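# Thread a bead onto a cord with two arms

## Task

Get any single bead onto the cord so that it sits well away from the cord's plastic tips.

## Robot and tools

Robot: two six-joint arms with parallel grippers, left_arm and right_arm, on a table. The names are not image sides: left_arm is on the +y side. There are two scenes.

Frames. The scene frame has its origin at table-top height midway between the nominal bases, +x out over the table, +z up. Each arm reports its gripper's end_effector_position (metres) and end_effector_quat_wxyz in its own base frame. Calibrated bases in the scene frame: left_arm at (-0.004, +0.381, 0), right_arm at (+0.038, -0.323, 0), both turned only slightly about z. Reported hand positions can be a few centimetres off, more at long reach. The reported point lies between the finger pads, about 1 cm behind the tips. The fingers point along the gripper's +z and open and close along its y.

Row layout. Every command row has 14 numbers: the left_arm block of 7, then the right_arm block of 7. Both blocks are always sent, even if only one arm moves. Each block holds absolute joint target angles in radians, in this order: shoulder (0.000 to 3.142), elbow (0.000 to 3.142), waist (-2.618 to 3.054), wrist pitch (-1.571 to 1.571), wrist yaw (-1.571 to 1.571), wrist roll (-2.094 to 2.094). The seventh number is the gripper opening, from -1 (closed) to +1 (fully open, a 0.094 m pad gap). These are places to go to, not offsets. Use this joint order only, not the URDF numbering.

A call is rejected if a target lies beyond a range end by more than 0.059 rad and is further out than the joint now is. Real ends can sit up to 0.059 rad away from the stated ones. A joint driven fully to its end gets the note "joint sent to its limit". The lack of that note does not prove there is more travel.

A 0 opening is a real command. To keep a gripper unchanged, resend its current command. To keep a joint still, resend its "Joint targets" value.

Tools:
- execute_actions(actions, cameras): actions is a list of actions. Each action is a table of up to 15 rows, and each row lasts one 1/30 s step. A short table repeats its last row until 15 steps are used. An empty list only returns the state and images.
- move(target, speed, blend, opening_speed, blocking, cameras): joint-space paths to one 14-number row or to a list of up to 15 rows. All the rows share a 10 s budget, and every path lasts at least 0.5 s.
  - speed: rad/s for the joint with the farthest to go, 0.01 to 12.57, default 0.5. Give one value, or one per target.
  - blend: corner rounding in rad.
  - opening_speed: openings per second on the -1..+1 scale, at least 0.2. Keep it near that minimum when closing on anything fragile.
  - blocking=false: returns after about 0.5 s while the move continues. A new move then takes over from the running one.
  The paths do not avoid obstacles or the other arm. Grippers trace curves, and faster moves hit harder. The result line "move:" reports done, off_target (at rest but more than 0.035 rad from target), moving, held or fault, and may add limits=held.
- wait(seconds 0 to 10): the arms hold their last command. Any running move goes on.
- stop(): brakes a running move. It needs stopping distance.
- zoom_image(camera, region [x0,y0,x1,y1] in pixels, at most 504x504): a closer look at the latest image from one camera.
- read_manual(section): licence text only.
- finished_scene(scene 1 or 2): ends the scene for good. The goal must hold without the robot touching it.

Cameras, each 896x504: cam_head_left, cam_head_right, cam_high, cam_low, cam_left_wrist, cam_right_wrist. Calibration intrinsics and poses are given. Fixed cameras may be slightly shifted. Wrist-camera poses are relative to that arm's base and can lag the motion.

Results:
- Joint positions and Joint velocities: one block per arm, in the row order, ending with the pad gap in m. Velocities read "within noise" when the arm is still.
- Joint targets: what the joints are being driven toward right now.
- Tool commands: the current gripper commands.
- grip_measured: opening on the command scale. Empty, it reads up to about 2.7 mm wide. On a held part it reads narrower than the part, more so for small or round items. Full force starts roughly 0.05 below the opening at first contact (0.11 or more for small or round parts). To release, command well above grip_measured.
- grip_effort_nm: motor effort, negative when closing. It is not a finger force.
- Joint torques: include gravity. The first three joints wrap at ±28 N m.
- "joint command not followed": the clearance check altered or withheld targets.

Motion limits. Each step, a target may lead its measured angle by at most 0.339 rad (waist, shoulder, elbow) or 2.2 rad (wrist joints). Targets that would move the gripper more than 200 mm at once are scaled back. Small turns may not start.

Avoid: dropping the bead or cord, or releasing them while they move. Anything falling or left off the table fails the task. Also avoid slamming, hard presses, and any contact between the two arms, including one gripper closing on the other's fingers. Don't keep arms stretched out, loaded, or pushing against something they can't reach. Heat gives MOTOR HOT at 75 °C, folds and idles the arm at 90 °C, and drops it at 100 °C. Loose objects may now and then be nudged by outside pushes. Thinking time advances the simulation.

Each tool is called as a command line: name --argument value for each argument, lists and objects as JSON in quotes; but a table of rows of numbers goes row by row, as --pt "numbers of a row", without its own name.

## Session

execute_actions --actions '[]'

Scene clock: 0.00 s.
left_arm: end_effector_position=(+0.4037, +0.0121, +0.1102) grip_measured=+1.000 grip_effort_nm=n/a end_effector_quat_wxyz=(+0.590, -0.022, +0.806, +0.037) | right_arm: end_effector_position=(+0.4107, -0.0136, +0.1308) grip_measured=+1.000 grip_effort_nm=n/a end_effector_quat_wxyz=(+0.636, +0.016, +0.771, -0.041)
Joint names: [shoulder, elbow, waist, wrist pitch, wrist yaw, wrist roll]
Joint positions: left_arm=[1.534 0.395 -0.018 0.833 -0.104 0.002 0.094] | right_arm=[1.572 0.383 0.002 0.999 0.086 -0.027 0.094]
Joint velocities: within noise
Joint torques (N m): no reading
Heat: left arm: 24 °C; right arm: 29 °C.
Joint targets: left_arm=[1.523 0.406 -0.018 0.843 -0.105 0.001] | right_arm=[1.561 0.393 0.002 1.008 0.087 -0.027]
Tool commands: left_gripper/opening=+1.0 right_gripper/opening=+1.0
camera_calibration:
cam_left_wrist: T_world_to_cam=[[0.0385987, -0.987031, -0.155819, 0.0179727], [-0.870684, 0.0432949, -0.489933, 0.430825], [0.490326, 0.15458, -0.857721, 0.00785137], [0, 0, 0, 1]] pos_world=[0.370569, -0.00212655, 0.22061]
cam_right_wrist: T_world_to_cam=[[-0.0964662, -0.993725, -0.0566169, 0.0354012], [-0.795915, 0.11117, -0.595113, 0.431394], [0.597673, -0.012346, -0.801645, -0.0248206], [0, 0, 0, 1]] pos_world=[0.361603, -0.0130855, 0.238835]

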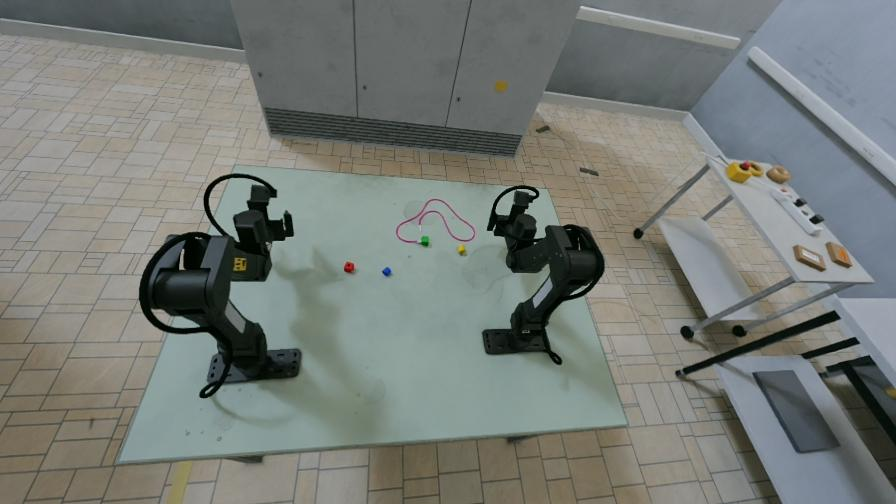

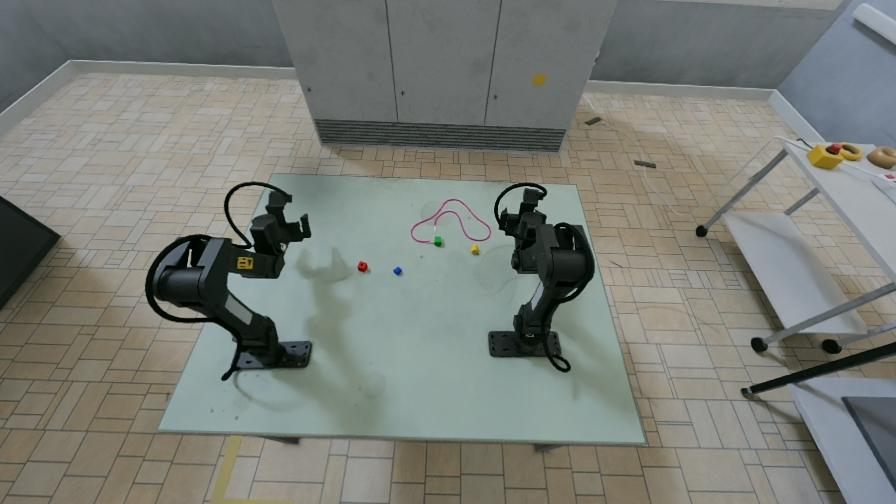

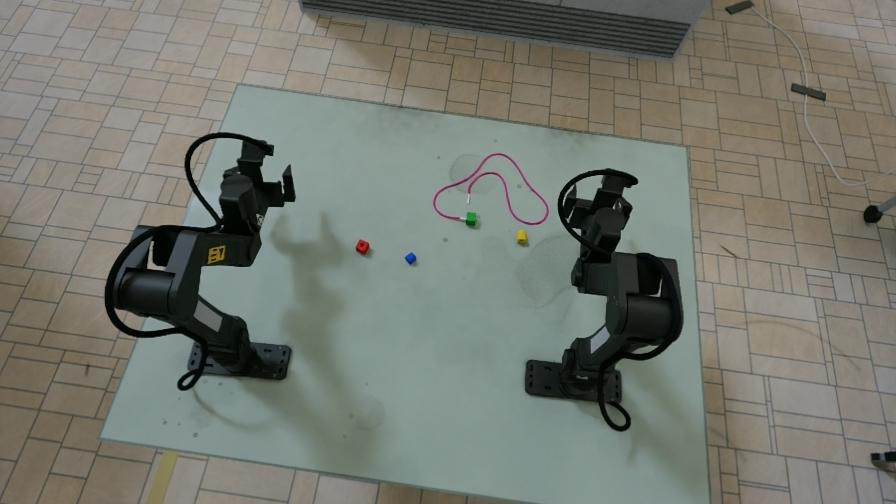

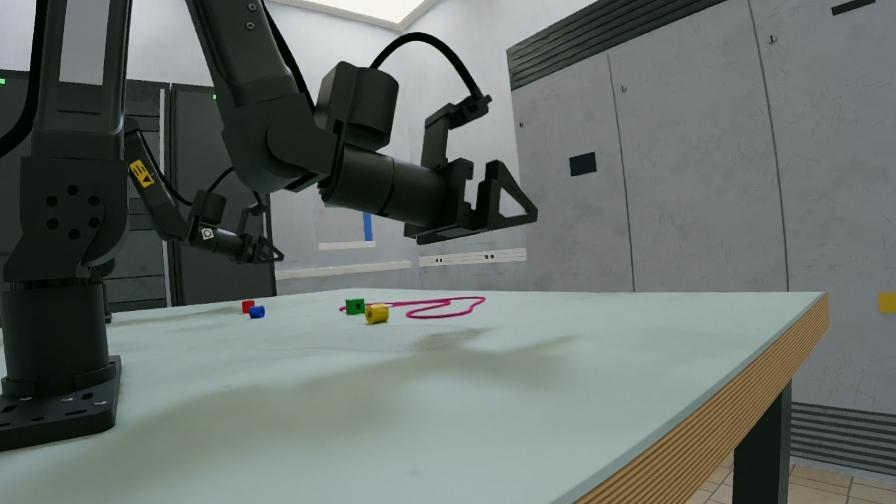

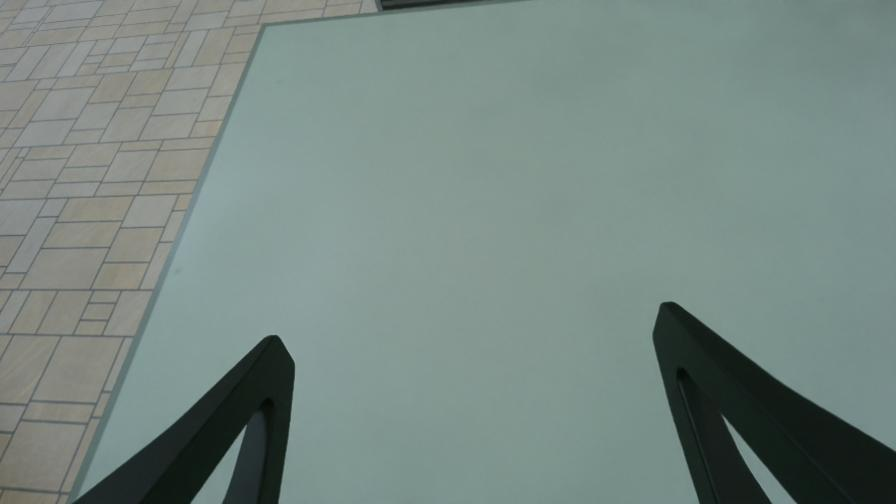

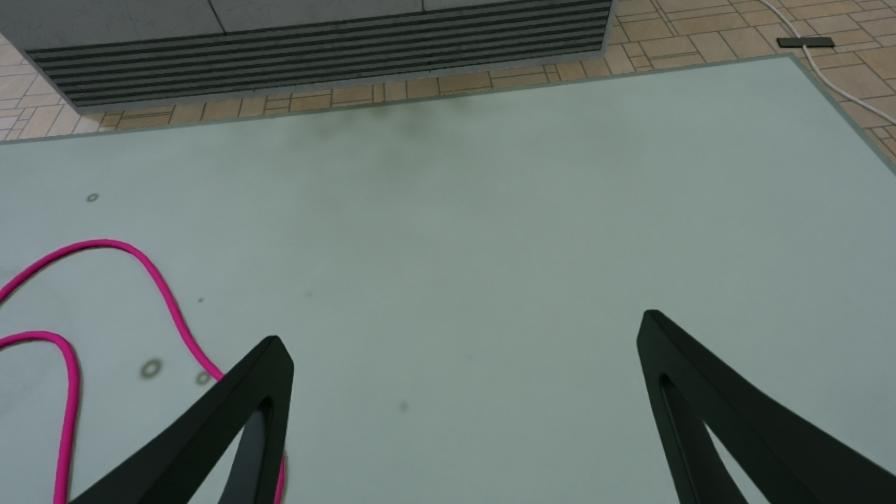

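zoom_image --camera "cam_high" --region '[420, 140, 560, 260]'

zoom_image --camera "cam_low" --region '[320, 285, 500, 335]'

Scaled by 3.600 from the camera's 896x504 image, which has a finer 1280x720 frame.

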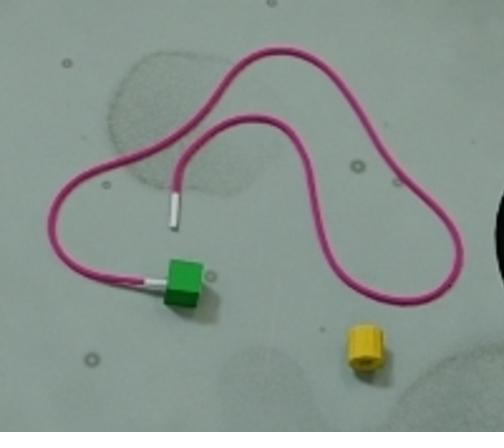

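Scaled by 2.800 from the camera's 896x504 image, which has a finer 1280x720 frame.

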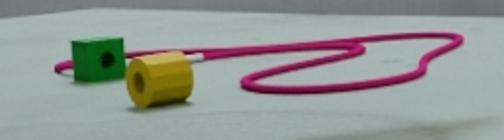

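move --pt "1.523 0.406 -0.018 0.843 -0.105 0.001 1.0 2.263 2.089 0.60 -1.396 0.0 -0.66 -0.4" --pt "1.523 0.406 -0.018 0.843 -0.105 0.001 1.0 2.481 2.285 0.725 -1.362 0.0 -0.669 -0.4" --speed '[1.2, 0.5]' --blend '[0.1, 0]' --cameras '["cam_right_wrist", "cam_high", "cam_low"]'

Scene clock: 65.63 s.
left_arm: end_effector_position=(+0.4032, +0.0122, +0.1087) grip_measured=+1.000 grip_effort_nm=-0.002 end_effector_quat_wxyz=(+0.588, -0.022, +0.808, +0.037) | right_arm: end_effector_position=(+0.3551, +0.3168, +0.0366) grip_measured=-0.397 grip_effort_nm=-0.168 end_effector_quat_wxyz=(-0.007, -0.641, +0.767, -0.005)
Joint names: [shoulder, elbow, waist, wrist pitch, wrist yaw, wrist roll]
Joint positions: left_arm=[1.534 0.395 -0.018 0.826 -0.104 0.002 0.094] | right_arm=[2.474 2.245 0.73 -1.356 0.009 -0.663 0.028]
Joint velocities: within noise
Joint torques (N m): left_arm=[-5.91 5.67 0.03 1.68 -0.04 -0.02] | right_arm=[-12.85 8.92 -0.47 -0.07 -0.08 -0.07]
Heat: left arm: 28 °C; right arm: 30 °C.
Joint targets: left_arm=[1.523 0.406 -0.018 0.843 -0.105 0.001] | right_arm=[2.481 2.285 0.725 -1.362 0.000 -0.669]
move: off_target (right_arm); right_arm: the elbow is farthest, 0.040 rad from its target
camera_calibration:
cam_right_wrist: T_world_to_cam=[[0.96134, -0.275364, 0.000344702, -0.252264], [-0.199984, -0.697315, 0.688301, 0.291771], [-0.189293, -0.66176, -0.725426, 0.419312], [0, 0, 0, 1]] pos_world=[0.380233, 0.411476, 0.10344]
Images, in order (width x height): cam_high 896x504, cam_low 896x504, cam_right_wrist 896x504.

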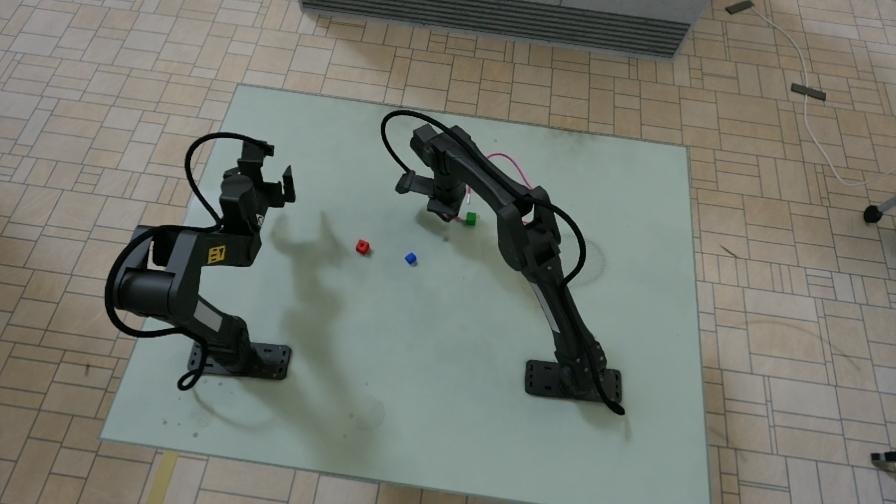

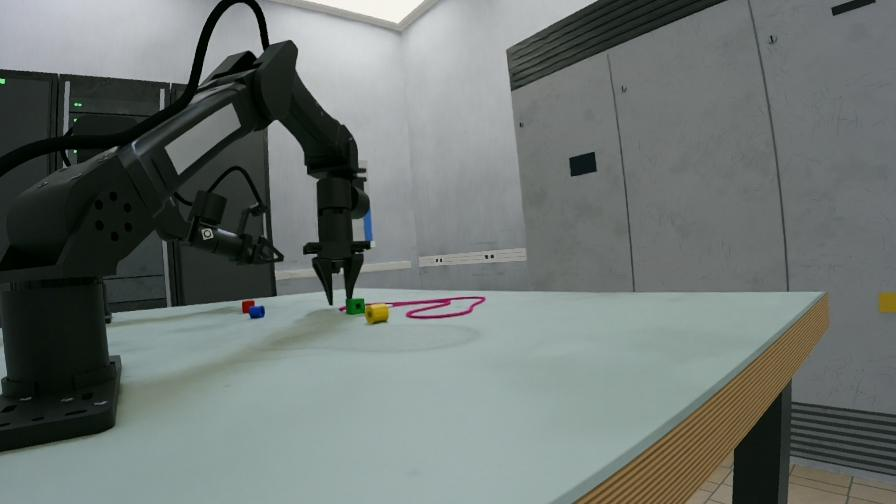

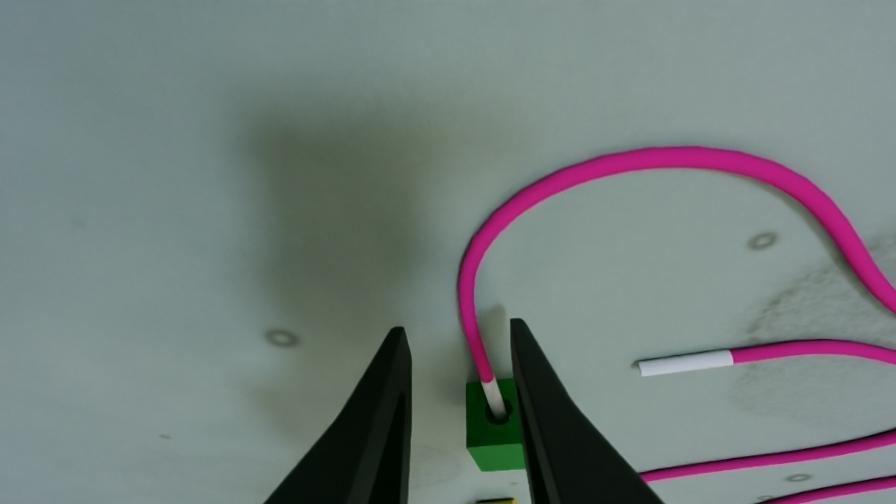

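move --target '[1.523, 0.406, -0.018, 0.843, -0.105, 0.001, 1.0, 2.485, 2.187, 0.725, -1.287, 0.0, -0.669, -0.4]' --speed 0.2 --cameras '["cam_right_wrist", "cam_low"]'

Scene clock: 98.37 s.
left_arm: end_effector_position=(+0.4032, +0.0122, +0.1087) grip_measured=+1.000 grip_effort_nm=-0.002 end_effector_quat_wxyz=(+0.588, -0.022, +0.808, +0.037) | right_arm: end_effector_position=(+0.3557, +0.3173, +0.0266) grip_measured=-0.397 grip_effort_nm=-0.168 end_effector_quat_wxyz=(-0.005, -0.642, +0.767, -0.005)
Joint names: [shoulder, elbow, waist, wrist pitch, wrist yaw, wrist roll]
Joint positions: left_arm=[1.534 0.395 -0.018 0.826 -0.104 0.002 0.094] | right_arm=[2.474 2.205 0.73 -1.313 0.009 -0.663 0.028]
Joint velocities: within noise
Joint torques (N m): left_arm=[-5.9 5.67 0.03 1.68 -0.04 -0.02] | right_arm=[-12.56 4.51 -0.44 0.25 -0.12 -0.04]
Heat: left arm: 29 °C; right arm: 33 °C.
Joint targets: left_arm=[1.523 0.406 -0.018 0.843 -0.105 0.001] | right_arm=[2.485 2.187 0.725 -1.287 0.000 -0.669]
move: done
camera_calibration:
cam_right_wrist: T_world_to_cam=[[0.961443, -0.274996, 0.00209893, -0.252884], [-0.201438, -0.699032, 0.686131, 0.30033], [-0.187217, -0.660099, -0.727475, 0.411259], [0, 0, 0, 1]] pos_world=[0.380626, 0.411869, 0.0936454]
Images, in order (width x height): cam_low 896x504, cam_right_wrist 896x504.

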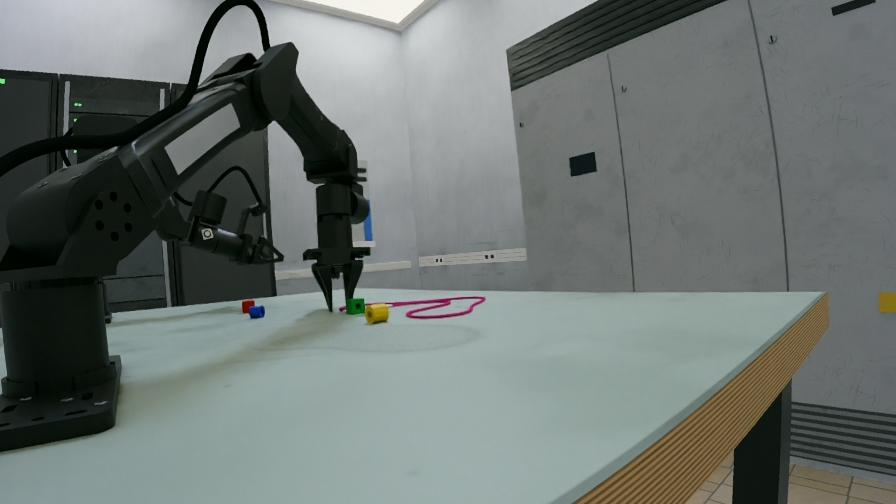

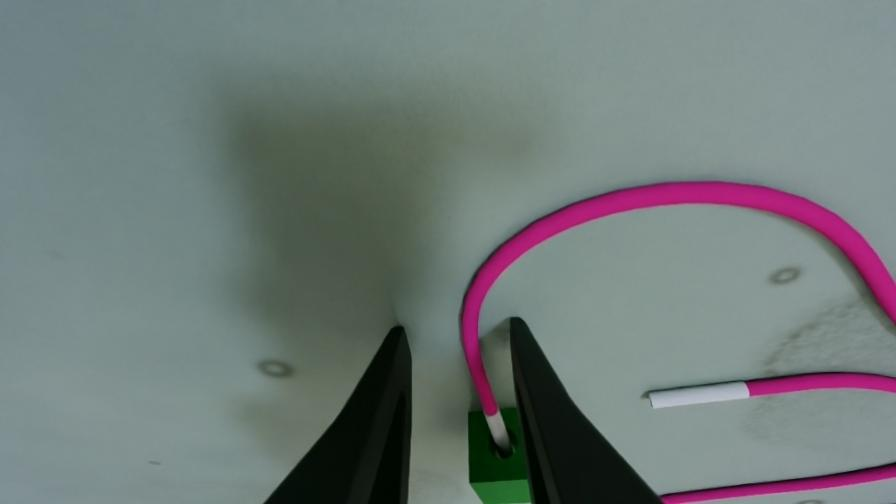

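move --pt "1.523 0.406 -0.018 0.843 -0.105 0.001 1.0 2.487 2.172 0.725 -1.274 0.0 -0.669 -0.4" --pt "1.523 0.406 -0.018 0.843 -0.105 0.001 1.0 2.487 2.172 0.725 -1.274 0.0 -0.669 -1.0" --speed 0.2 --opening_speed 0.5 --cameras '["cam_right_wrist", "cam_low"]'

Scene clock: 108.33 s.
left_arm: end_effector_position=(+0.4032, +0.0122, +0.1087) grip_measured=+1.000 grip_effort_nm=0.002 end_effector_quat_wxyz=(+0.588, -0.022, +0.808, +0.037) | right_arm: end_effector_position=(+0.3629, +0.3172, +0.0258) grip_measured=-0.945 grip_effort_nm=-1.009 end_effector_quat_wxyz=(+0.006, -0.640, +0.769, -0.012)
Joint names: [shoulder, elbow, waist, wrist pitch, wrist yaw, wrist roll]
Joint positions: left_arm=[1.534 0.395 -0.018 0.826 -0.104 0.002 0.094] | right_arm=[2.474 2.202 0.725 -1.288 0.024 -0.663 0.003]
Joint velocities: within noise
Joint torques (N m): left_arm=[-5.91 5.68 0.02 1.69 -0.04 -0.02] | right_arm=[-12.4 3.66 -0.06 0.16 -0.23 -0.03]
Heat: left arm: 29 °C; right arm: 33 °C.
Joint targets: left_arm=[1.523 0.406 -0.018 0.843 -0.105 0.001] | right_arm=[2.487 2.172 0.725 -1.274 0.000 -0.669]
move: done; target 2's new numbers were sent with right_arm's wrist pitch 0.036 rad from that target
camera_calibration:
cam_right_wrist: T_world_to_cam=[[0.959808, -0.279434, 0.0261761, -0.258398], [-0.22233, -0.7001, 0.678549, 0.310346], [-0.171284, -0.657097, -0.734088, 0.4054], [0, 0, 0, 1]] pos_world=[0.38645, 0.411455, 0.0937785]
Images, in order (width x height): cam_low 896x504, cam_right_wrist 896x504.

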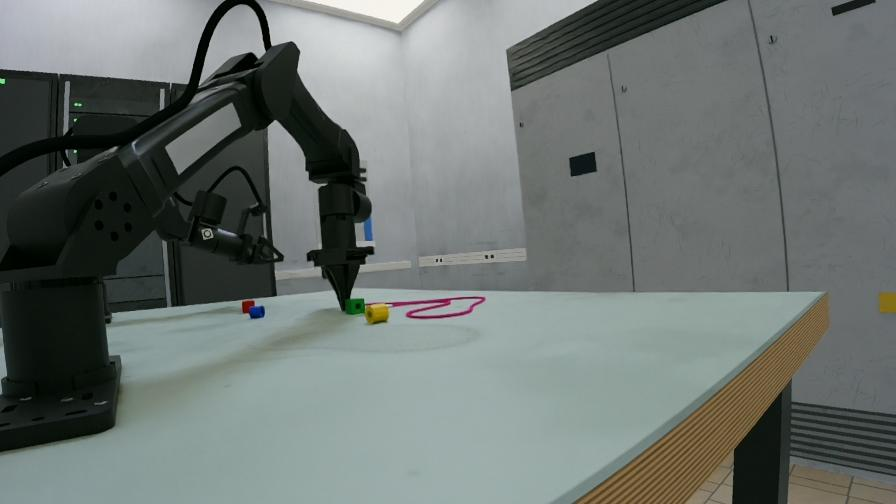

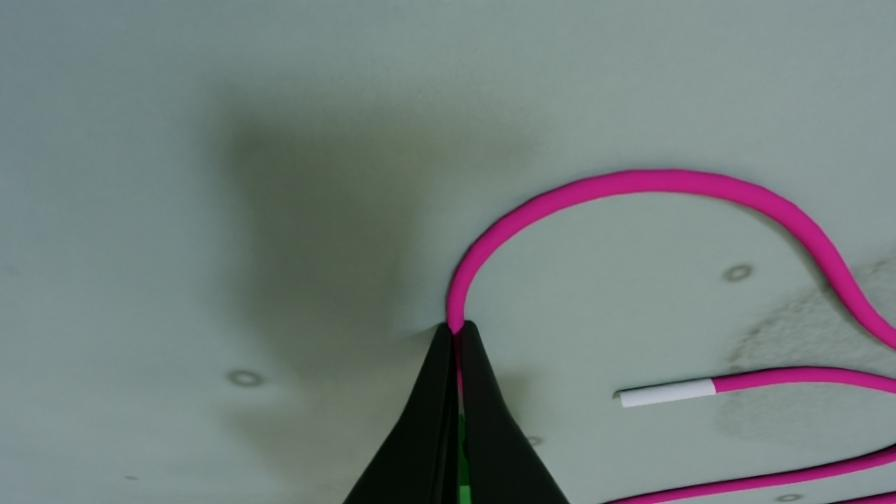

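move --pt "1.523 0.406 -0.018 0.843 -0.105 0.001 1.0 2.410 2.186 0.725 -1.290 0.0 -0.669 -1.0" --pt "1.523 0.406 -0.018 0.843 -0.105 0.001 1.0 2.276 1.935 0.650 -1.182 0.0 -0.886 -1.0" --speed '[0.2, 0.2]' --cameras '["cam_right_wrist", "cam_low", "cam_high"]'

zoom_image --camera "cam_high" --region '[420, 160, 540, 260]'

zoom_image --camera "cam_low" --region '[310, 270, 430, 335]'

Scene clock: 155.30 s.
left_arm: end_effector_position=(+0.4032, +0.0122, +0.1087) grip_measured=+1.000 grip_effort_nm=0.002 end_effector_quat_wxyz=(+0.588, -0.022, +0.808, +0.037) | right_arm: end_effector_position=(+0.3552, +0.2727, +0.0253) grip_measured=-0.949 grip_effort_nm=-1.053 end_effector_quat_wxyz=(+0.009, +0.695, -0.719, +0.005)
Joint names: [shoulder, elbow, waist, wrist pitch, wrist yaw, wrist roll]
Joint positions: left_arm=[1.534 0.395 -0.018 0.826 -0.104 0.002 0.094] | right_arm=[2.334 1.951 0.658 -1.205 0.013 -0.879 0.002]
Joint velocities: within noise
Joint torques (N m): left_arm=[-5.91 5.67 0.03 1.68 -0.04 -0.03] | right_arm=[-17.05 4.62 -0.65 0.19 -0.13 -0.04]
Heat: left arm: 30 °C; right arm: 35 °C.
Joint targets: left_arm=[1.523 0.406 -0.018 0.843 -0.105 0.001] | right_arm=[2.276 1.935 0.650 -1.182 0.000 -0.886]
move: off_target (right_arm); right_arm: the shoulder is farthest, 0.058 rad from its target
camera_calibration:
cam_right_wrist: T_world_to_cam=[[0.990835, -0.135061, -0.00235688, -0.313221], [-0.0959692, -0.716115, 0.691353, 0.237001], [-0.0950625, -0.684791, -0.722513, 0.354766], [0, 0, 0, 1]] pos_world=[0.36682, 0.370356, 0.0917332]
Images, in order (width x height): cam_high 896x504, cam_low 896x504, cam_right_wrist 896x504.

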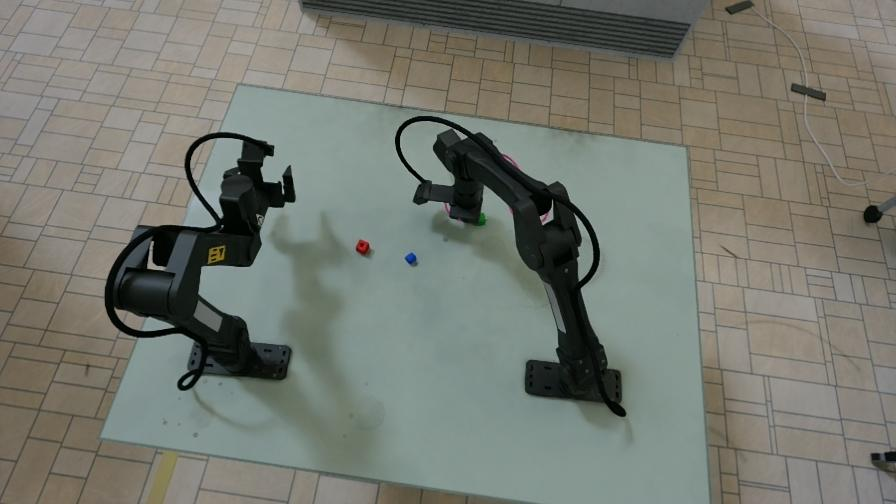

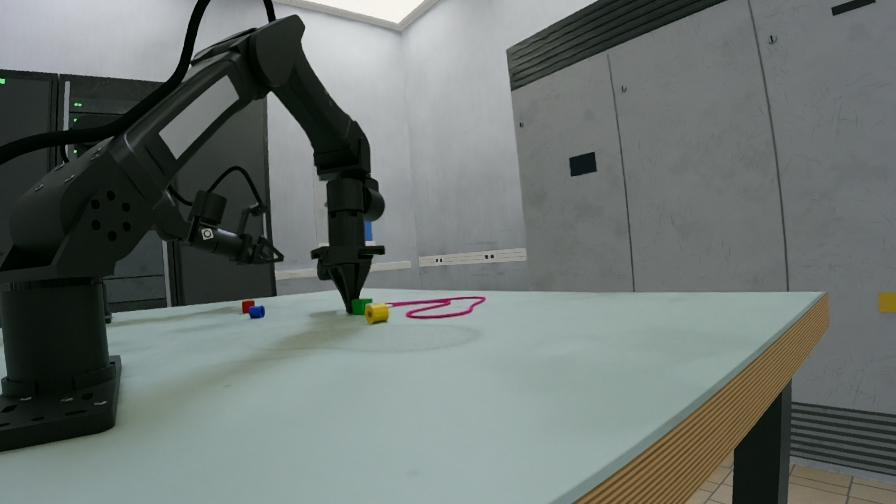

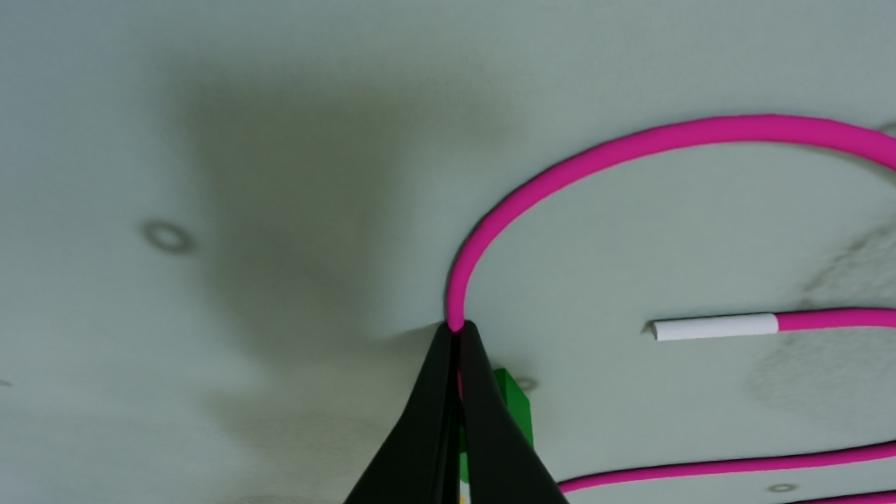

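Scaled by 4.200 from the camera's 896x504 image, which has a finer 1280x720 frame.

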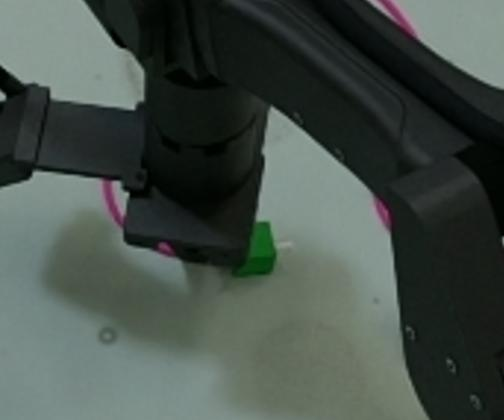

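Scaled by 4.200 from the camera's 896x504 image, which has a finer 1280x720 frame.

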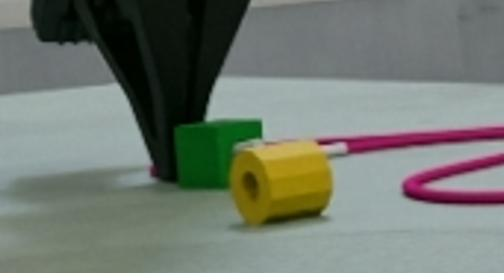

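move --pt "1.523 0.406 -0.018 0.843 -0.105 0.001 1.0 2.258 1.938 0.650 -1.190 0.0 -0.886 -1.0" --pt "1.523 0.406 -0.018 0.843 -0.105 0.001 1.0 2.214 1.850 0.618 -1.145 0.0 -0.918 -1.0" --speed '[0.2, 0.15]' --cameras '["cam_right_wrist", "cam_low", "cam_high"]'

zoom_image --camera "cam_high" --region '[420, 160, 540, 260]'

zoom_image --camera "cam_low" --region '[310, 270, 430, 335]'

Scene clock: 186.83 s.
left_arm: end_effector_position=(+0.4032, +0.0122, +0.1087) grip_measured=+1.000 grip_effort_nm=-0.002 end_effector_quat_wxyz=(+0.588, -0.022, +0.808, +0.037) | right_arm: end_effector_position=(+0.3566, +0.2551, +0.0311) grip_measured=-0.949 grip_effort_nm=-1.057 end_effector_quat_wxyz=(+0.001, +0.694, -0.720, +0.006)
Joint names: [shoulder, elbow, waist, wrist pitch, wrist yaw, wrist roll]
Joint positions: left_arm=[1.534 0.395 -0.018 0.826 -0.104 0.002 0.094] | right_arm=[2.27 1.866 0.624 -1.167 0.013 -0.911 0.002]
Joint velocities: within noise
Joint torques (N m): left_arm=[-5.93 5.7 0.03 1.67 -0.04 -0.02] | right_arm=[-16.49 4.6 -0.53 0.2 -0.13 -0.04]
Heat: left arm: 30 °C; right arm: 39 °C.
Joint targets: left_arm=[1.523 0.406 -0.018 0.843 -0.105 0.001] | right_arm=[2.214 1.850 0.618 -1.145 0.000 -0.918]
move: off_target (right_arm); right_arm: the shoulder is farthest, 0.056 rad from its target
camera_calibration:
cam_right_wrist: T_world_to_cam=[[0.990581, -0.136658, 0.0085509, -0.316744], [-0.105577, -0.722534, 0.683227, 0.225884], [-0.0871901, -0.677694, -0.730156, 0.342635], [0, 0, 0, 1]] pos_world=[0.367484, 0.352125, 0.0985558]
Images, in order (width x height): cam_high 896x504, cam_low 896x504, cam_right_wrist 896x504.

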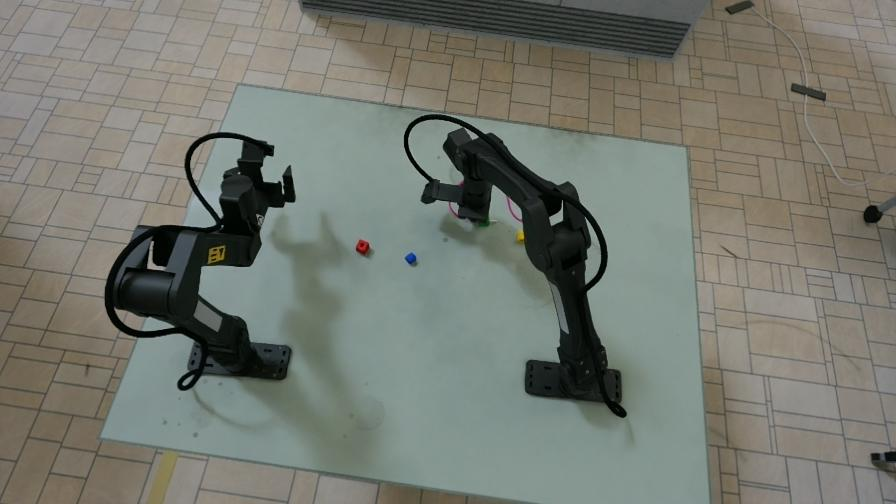

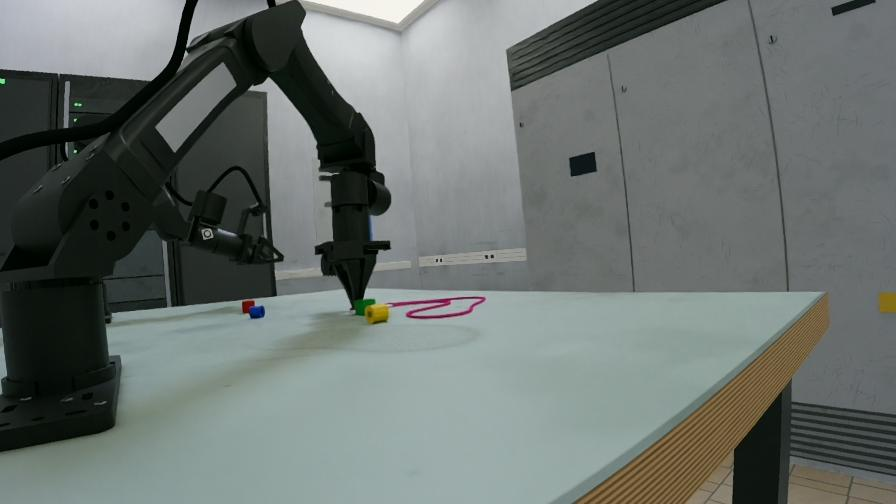

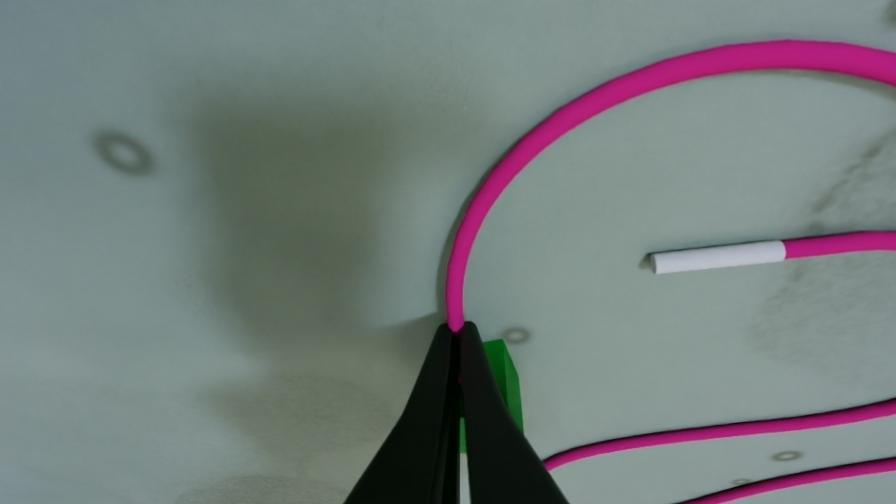

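Scaled by 4.200 from the camera's 896x504 image, which has a finer 1280x720 frame.

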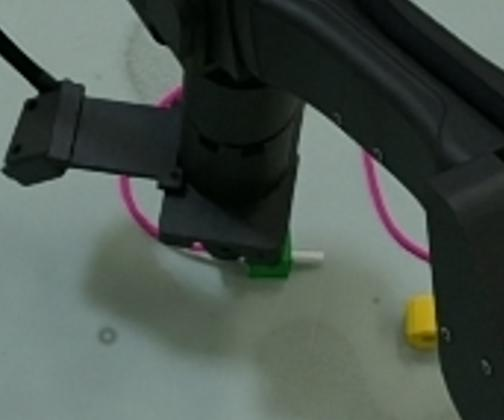

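Scaled by 4.200 from the camera's 896x504 image, which has a finer 1280x720 frame.

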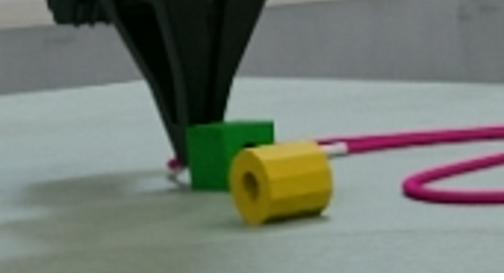

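zoom_image --camera "cam_high" --region '[450, 200, 510, 235]'

zoom_image --camera "cam_low" --region '[330, 285, 400, 330]'

Scaled by 8.400 from the camera's 896x504 image, which has a finer 1280x720 frame.

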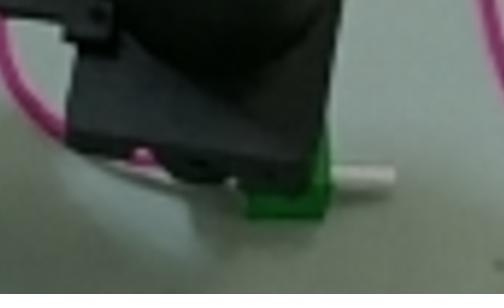

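Scaled by 7.200 from the camera's 896x504 image, which has a finer 1280x720 frame.

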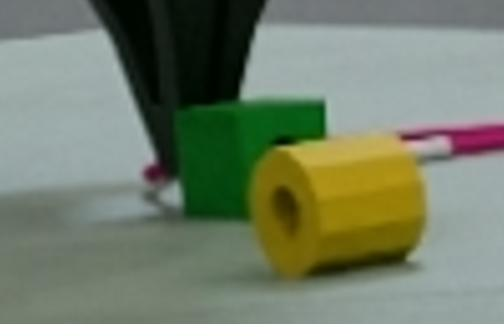

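move --pt "1.523 0.406 -0.018 0.843 -0.105 0.001 1.0 2.194 1.816 0.602 -1.131 0.0 -0.937 -1.0" --pt "1.523 0.406 -0.018 0.843 -0.105 0.001 1.0 2.194 1.816 0.602 -1.131 0.0 -0.937 -0.4" --pt "1.523 0.406 -0.018 0.843 -0.105 0.001 1.0 2.181 2.017 0.602 -1.329 0.0 -0.937 -0.4" --pt "1.523 0.406 -0.018 0.843 -0.105 0.001 1.0 2.080 1.691 0.504 -1.131 0.0 -1.035 -0.4" --speed '[0.15, 0.3, 0.4, 0.5]' --opening_speed 0.6 --cameras '["cam_right_wrist", "cam_low", "cam_high"]'

zoom_image --camera "cam_high" --region '[430, 170, 530, 250]'

Scene clock: 243.37 s.
left_arm: end_effector_position=(+0.4032, +0.0122, +0.1087) grip_measured=+1.000 grip_effort_nm=-0.002 end_effector_quat_wxyz=(+0.588, -0.022, +0.808, +0.037) | right_arm: end_effector_position=(+0.3555, +0.1968, +0.0472) grip_measured=-0.403 grip_effort_nm=0.125 end_effector_quat_wxyz=(+0.005, +0.695, -0.719, +0.005)
Joint names: [shoulder, elbow, waist, wrist pitch, wrist yaw, wrist roll]
Joint positions: left_arm=[1.534 0.395 -0.018 0.826 -0.104 0.002 0.094] | right_arm=[2.132 1.706 0.508 -1.152 0.012 -1.027 0.028]
Joint velocities: within noise
Joint torques (N m): left_arm=[-5.93 5.7 0.01 1.68 -0.04 -0.02] | right_arm=[-15.09 4.71 -0.42 0.21 -0.12 -0.04]
Heat: left arm: 31 °C; right arm: 42 °C.
Joint targets: left_arm=[1.523 0.406 -0.018 0.843 -0.105 0.001] | right_arm=[2.080 1.691 0.504 -1.131 0.000 -1.035]
move: off_target (right_arm); target 2's new numbers were sent with right_arm's shoulder 0.056 rad from that target; right_arm: the shoulder is farthest, 0.052 rad from its target
camera_calibration:
cam_right_wrist: T_world_to_cam=[[0.990774, -0.135518, 0.00142954, -0.323652], [-0.0995063, -0.720248, 0.686543, 0.169764], [-0.0920094, -0.680351, -0.727088, 0.316786], [0, 0, 0, 1]] pos_world=[0.366706, 0.293937, 0.114244]
Images, in order (width x height): cam_high 896x504, cam_low 896x504, cam_right_wrist 896x504.

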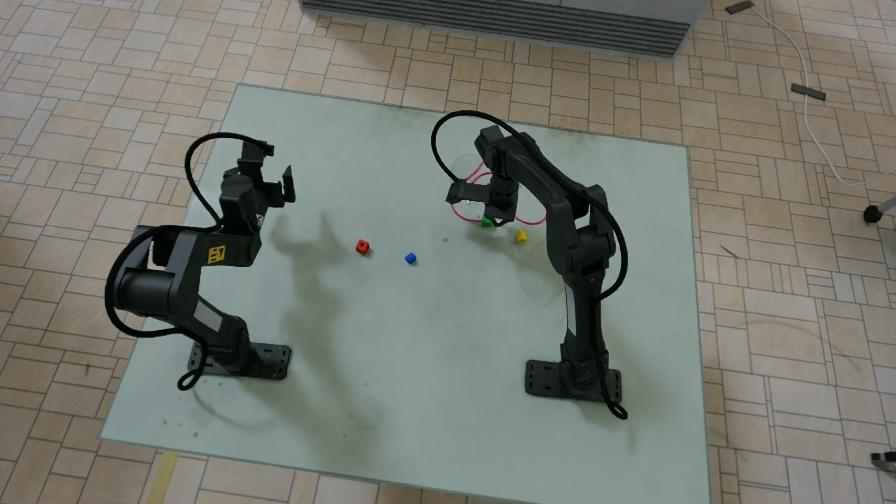

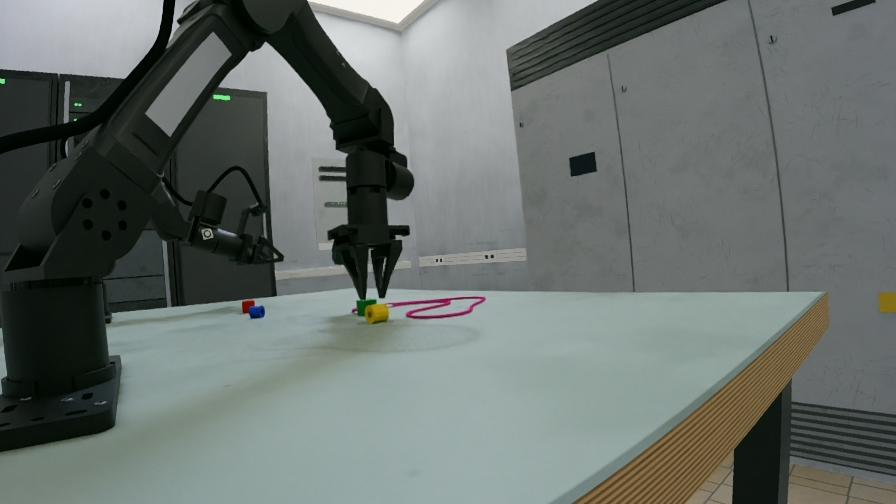

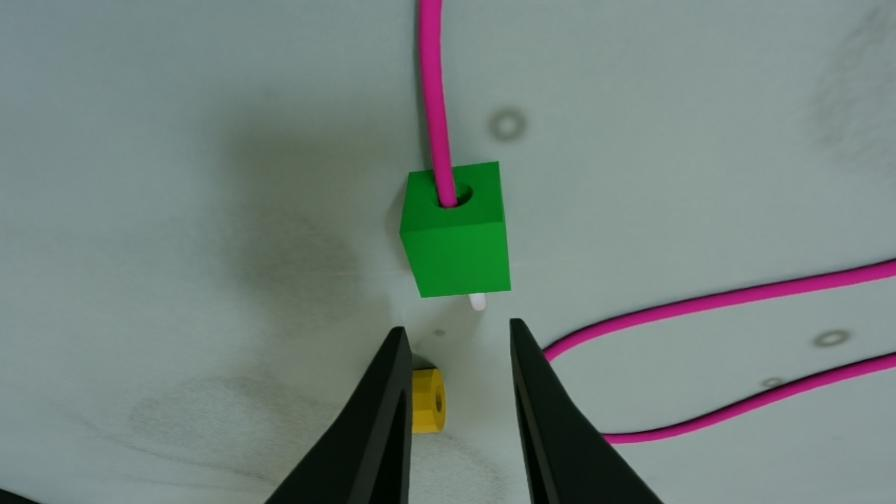

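Scaled by 5.040 from the camera's 896x504 image, which has a finer 1280x720 frame.

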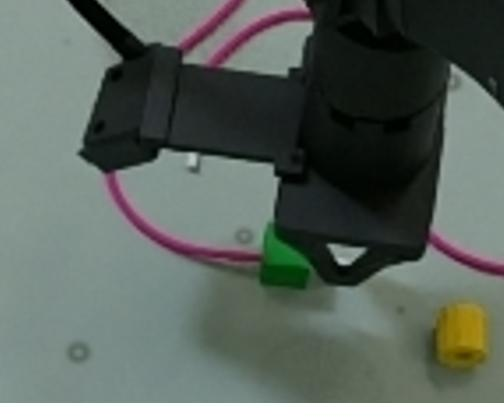

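move --target '[1.523, 0.406, -0.018, 0.843, -0.105, 0.001, 1.0, 2.165, 1.626, 0.479, -1.039, 0.0, -1.119, -0.4]' --speed 0.25 --cameras '["cam_right_wrist", "cam_low"]'

zoom_image --camera "cam_low" --region '[310, 270, 430, 335]'

Scene clock: 278.43 s.
left_arm: end_effector_position=(+0.4032, +0.0122, +0.1087) grip_measured=+1.000 grip_effort_nm=0.002 end_effector_quat_wxyz=(+0.588, -0.022, +0.808, +0.037) | right_arm: end_effector_position=(+0.3604, +0.1891, +0.0241) grip_measured=-0.403 grip_effort_nm=0.120 end_effector_quat_wxyz=(+0.003, +0.716, -0.698, +0.005)
Joint names: [shoulder, elbow, waist, wrist pitch, wrist yaw, wrist roll]
Joint positions: left_arm=[1.534 0.395 -0.018 0.826 -0.104 0.002 0.094] | right_arm=[2.15 1.641 0.486 -1.064 0.012 -1.111 0.028]
Joint velocities: within noise
Joint torques (N m): left_arm=[-5.93 5.68 0.02 1.68 -0.04 -0.02] | right_arm=[-9.84 4.59 -0.58 0.27 -0.13 -0.07]
Heat: left arm: 32 °C; right arm: 39 °C.
Joint targets: left_arm=[1.523 0.406 -0.018 0.843 -0.105 0.001] | right_arm=[2.165 1.626 0.479 -1.039 0.000 -1.119]
move: done
camera_calibration:
cam_right_wrist: T_world_to_cam=[[0.99719, -0.074788, 0.00429515, -0.34337], [-0.0574614, -0.72686, 0.684377, 0.166726], [-0.0480612, -0.682701, -0.729116, 0.279899], [0, 0, 0, 1]] pos_world=[0.365437, 0.286595, 0.0914501]
Images, in order (width x height): cam_low 896x504, cam_right_wrist 896x504.

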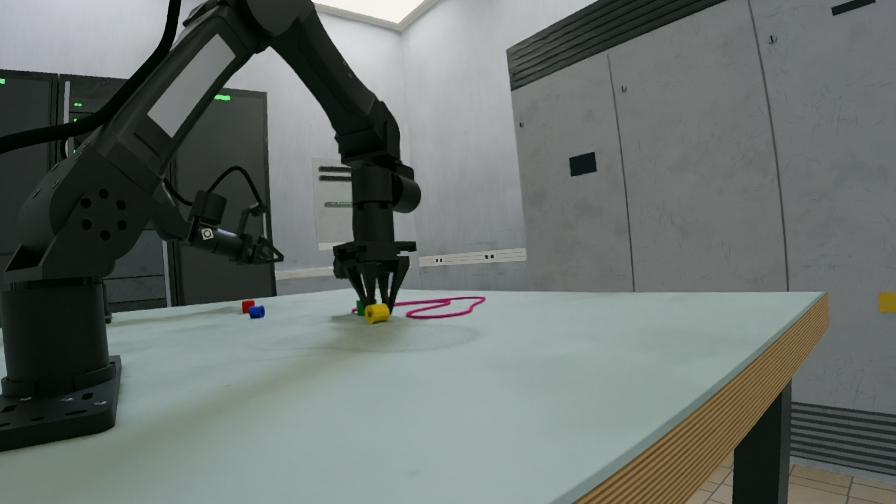

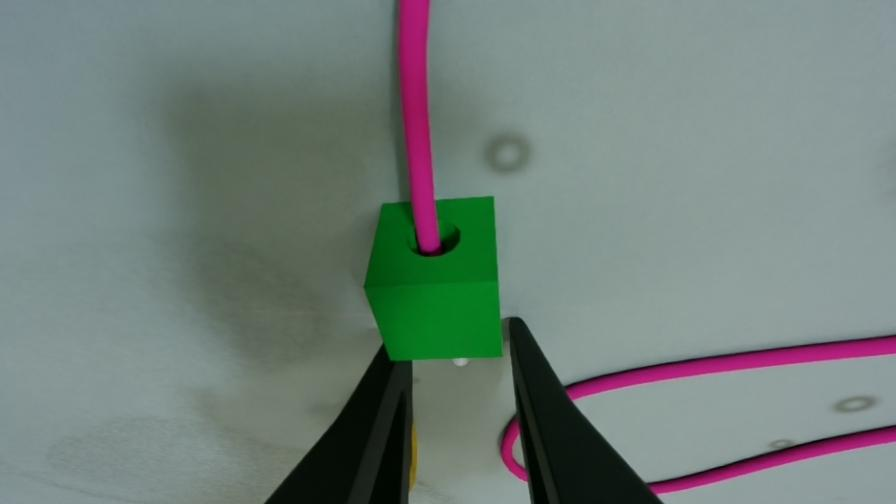

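Scaled by 4.200 from the camera's 896x504 image, which has a finer 1280x720 frame.

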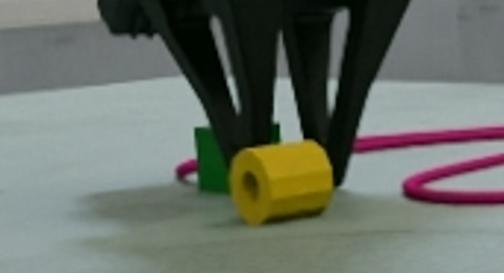

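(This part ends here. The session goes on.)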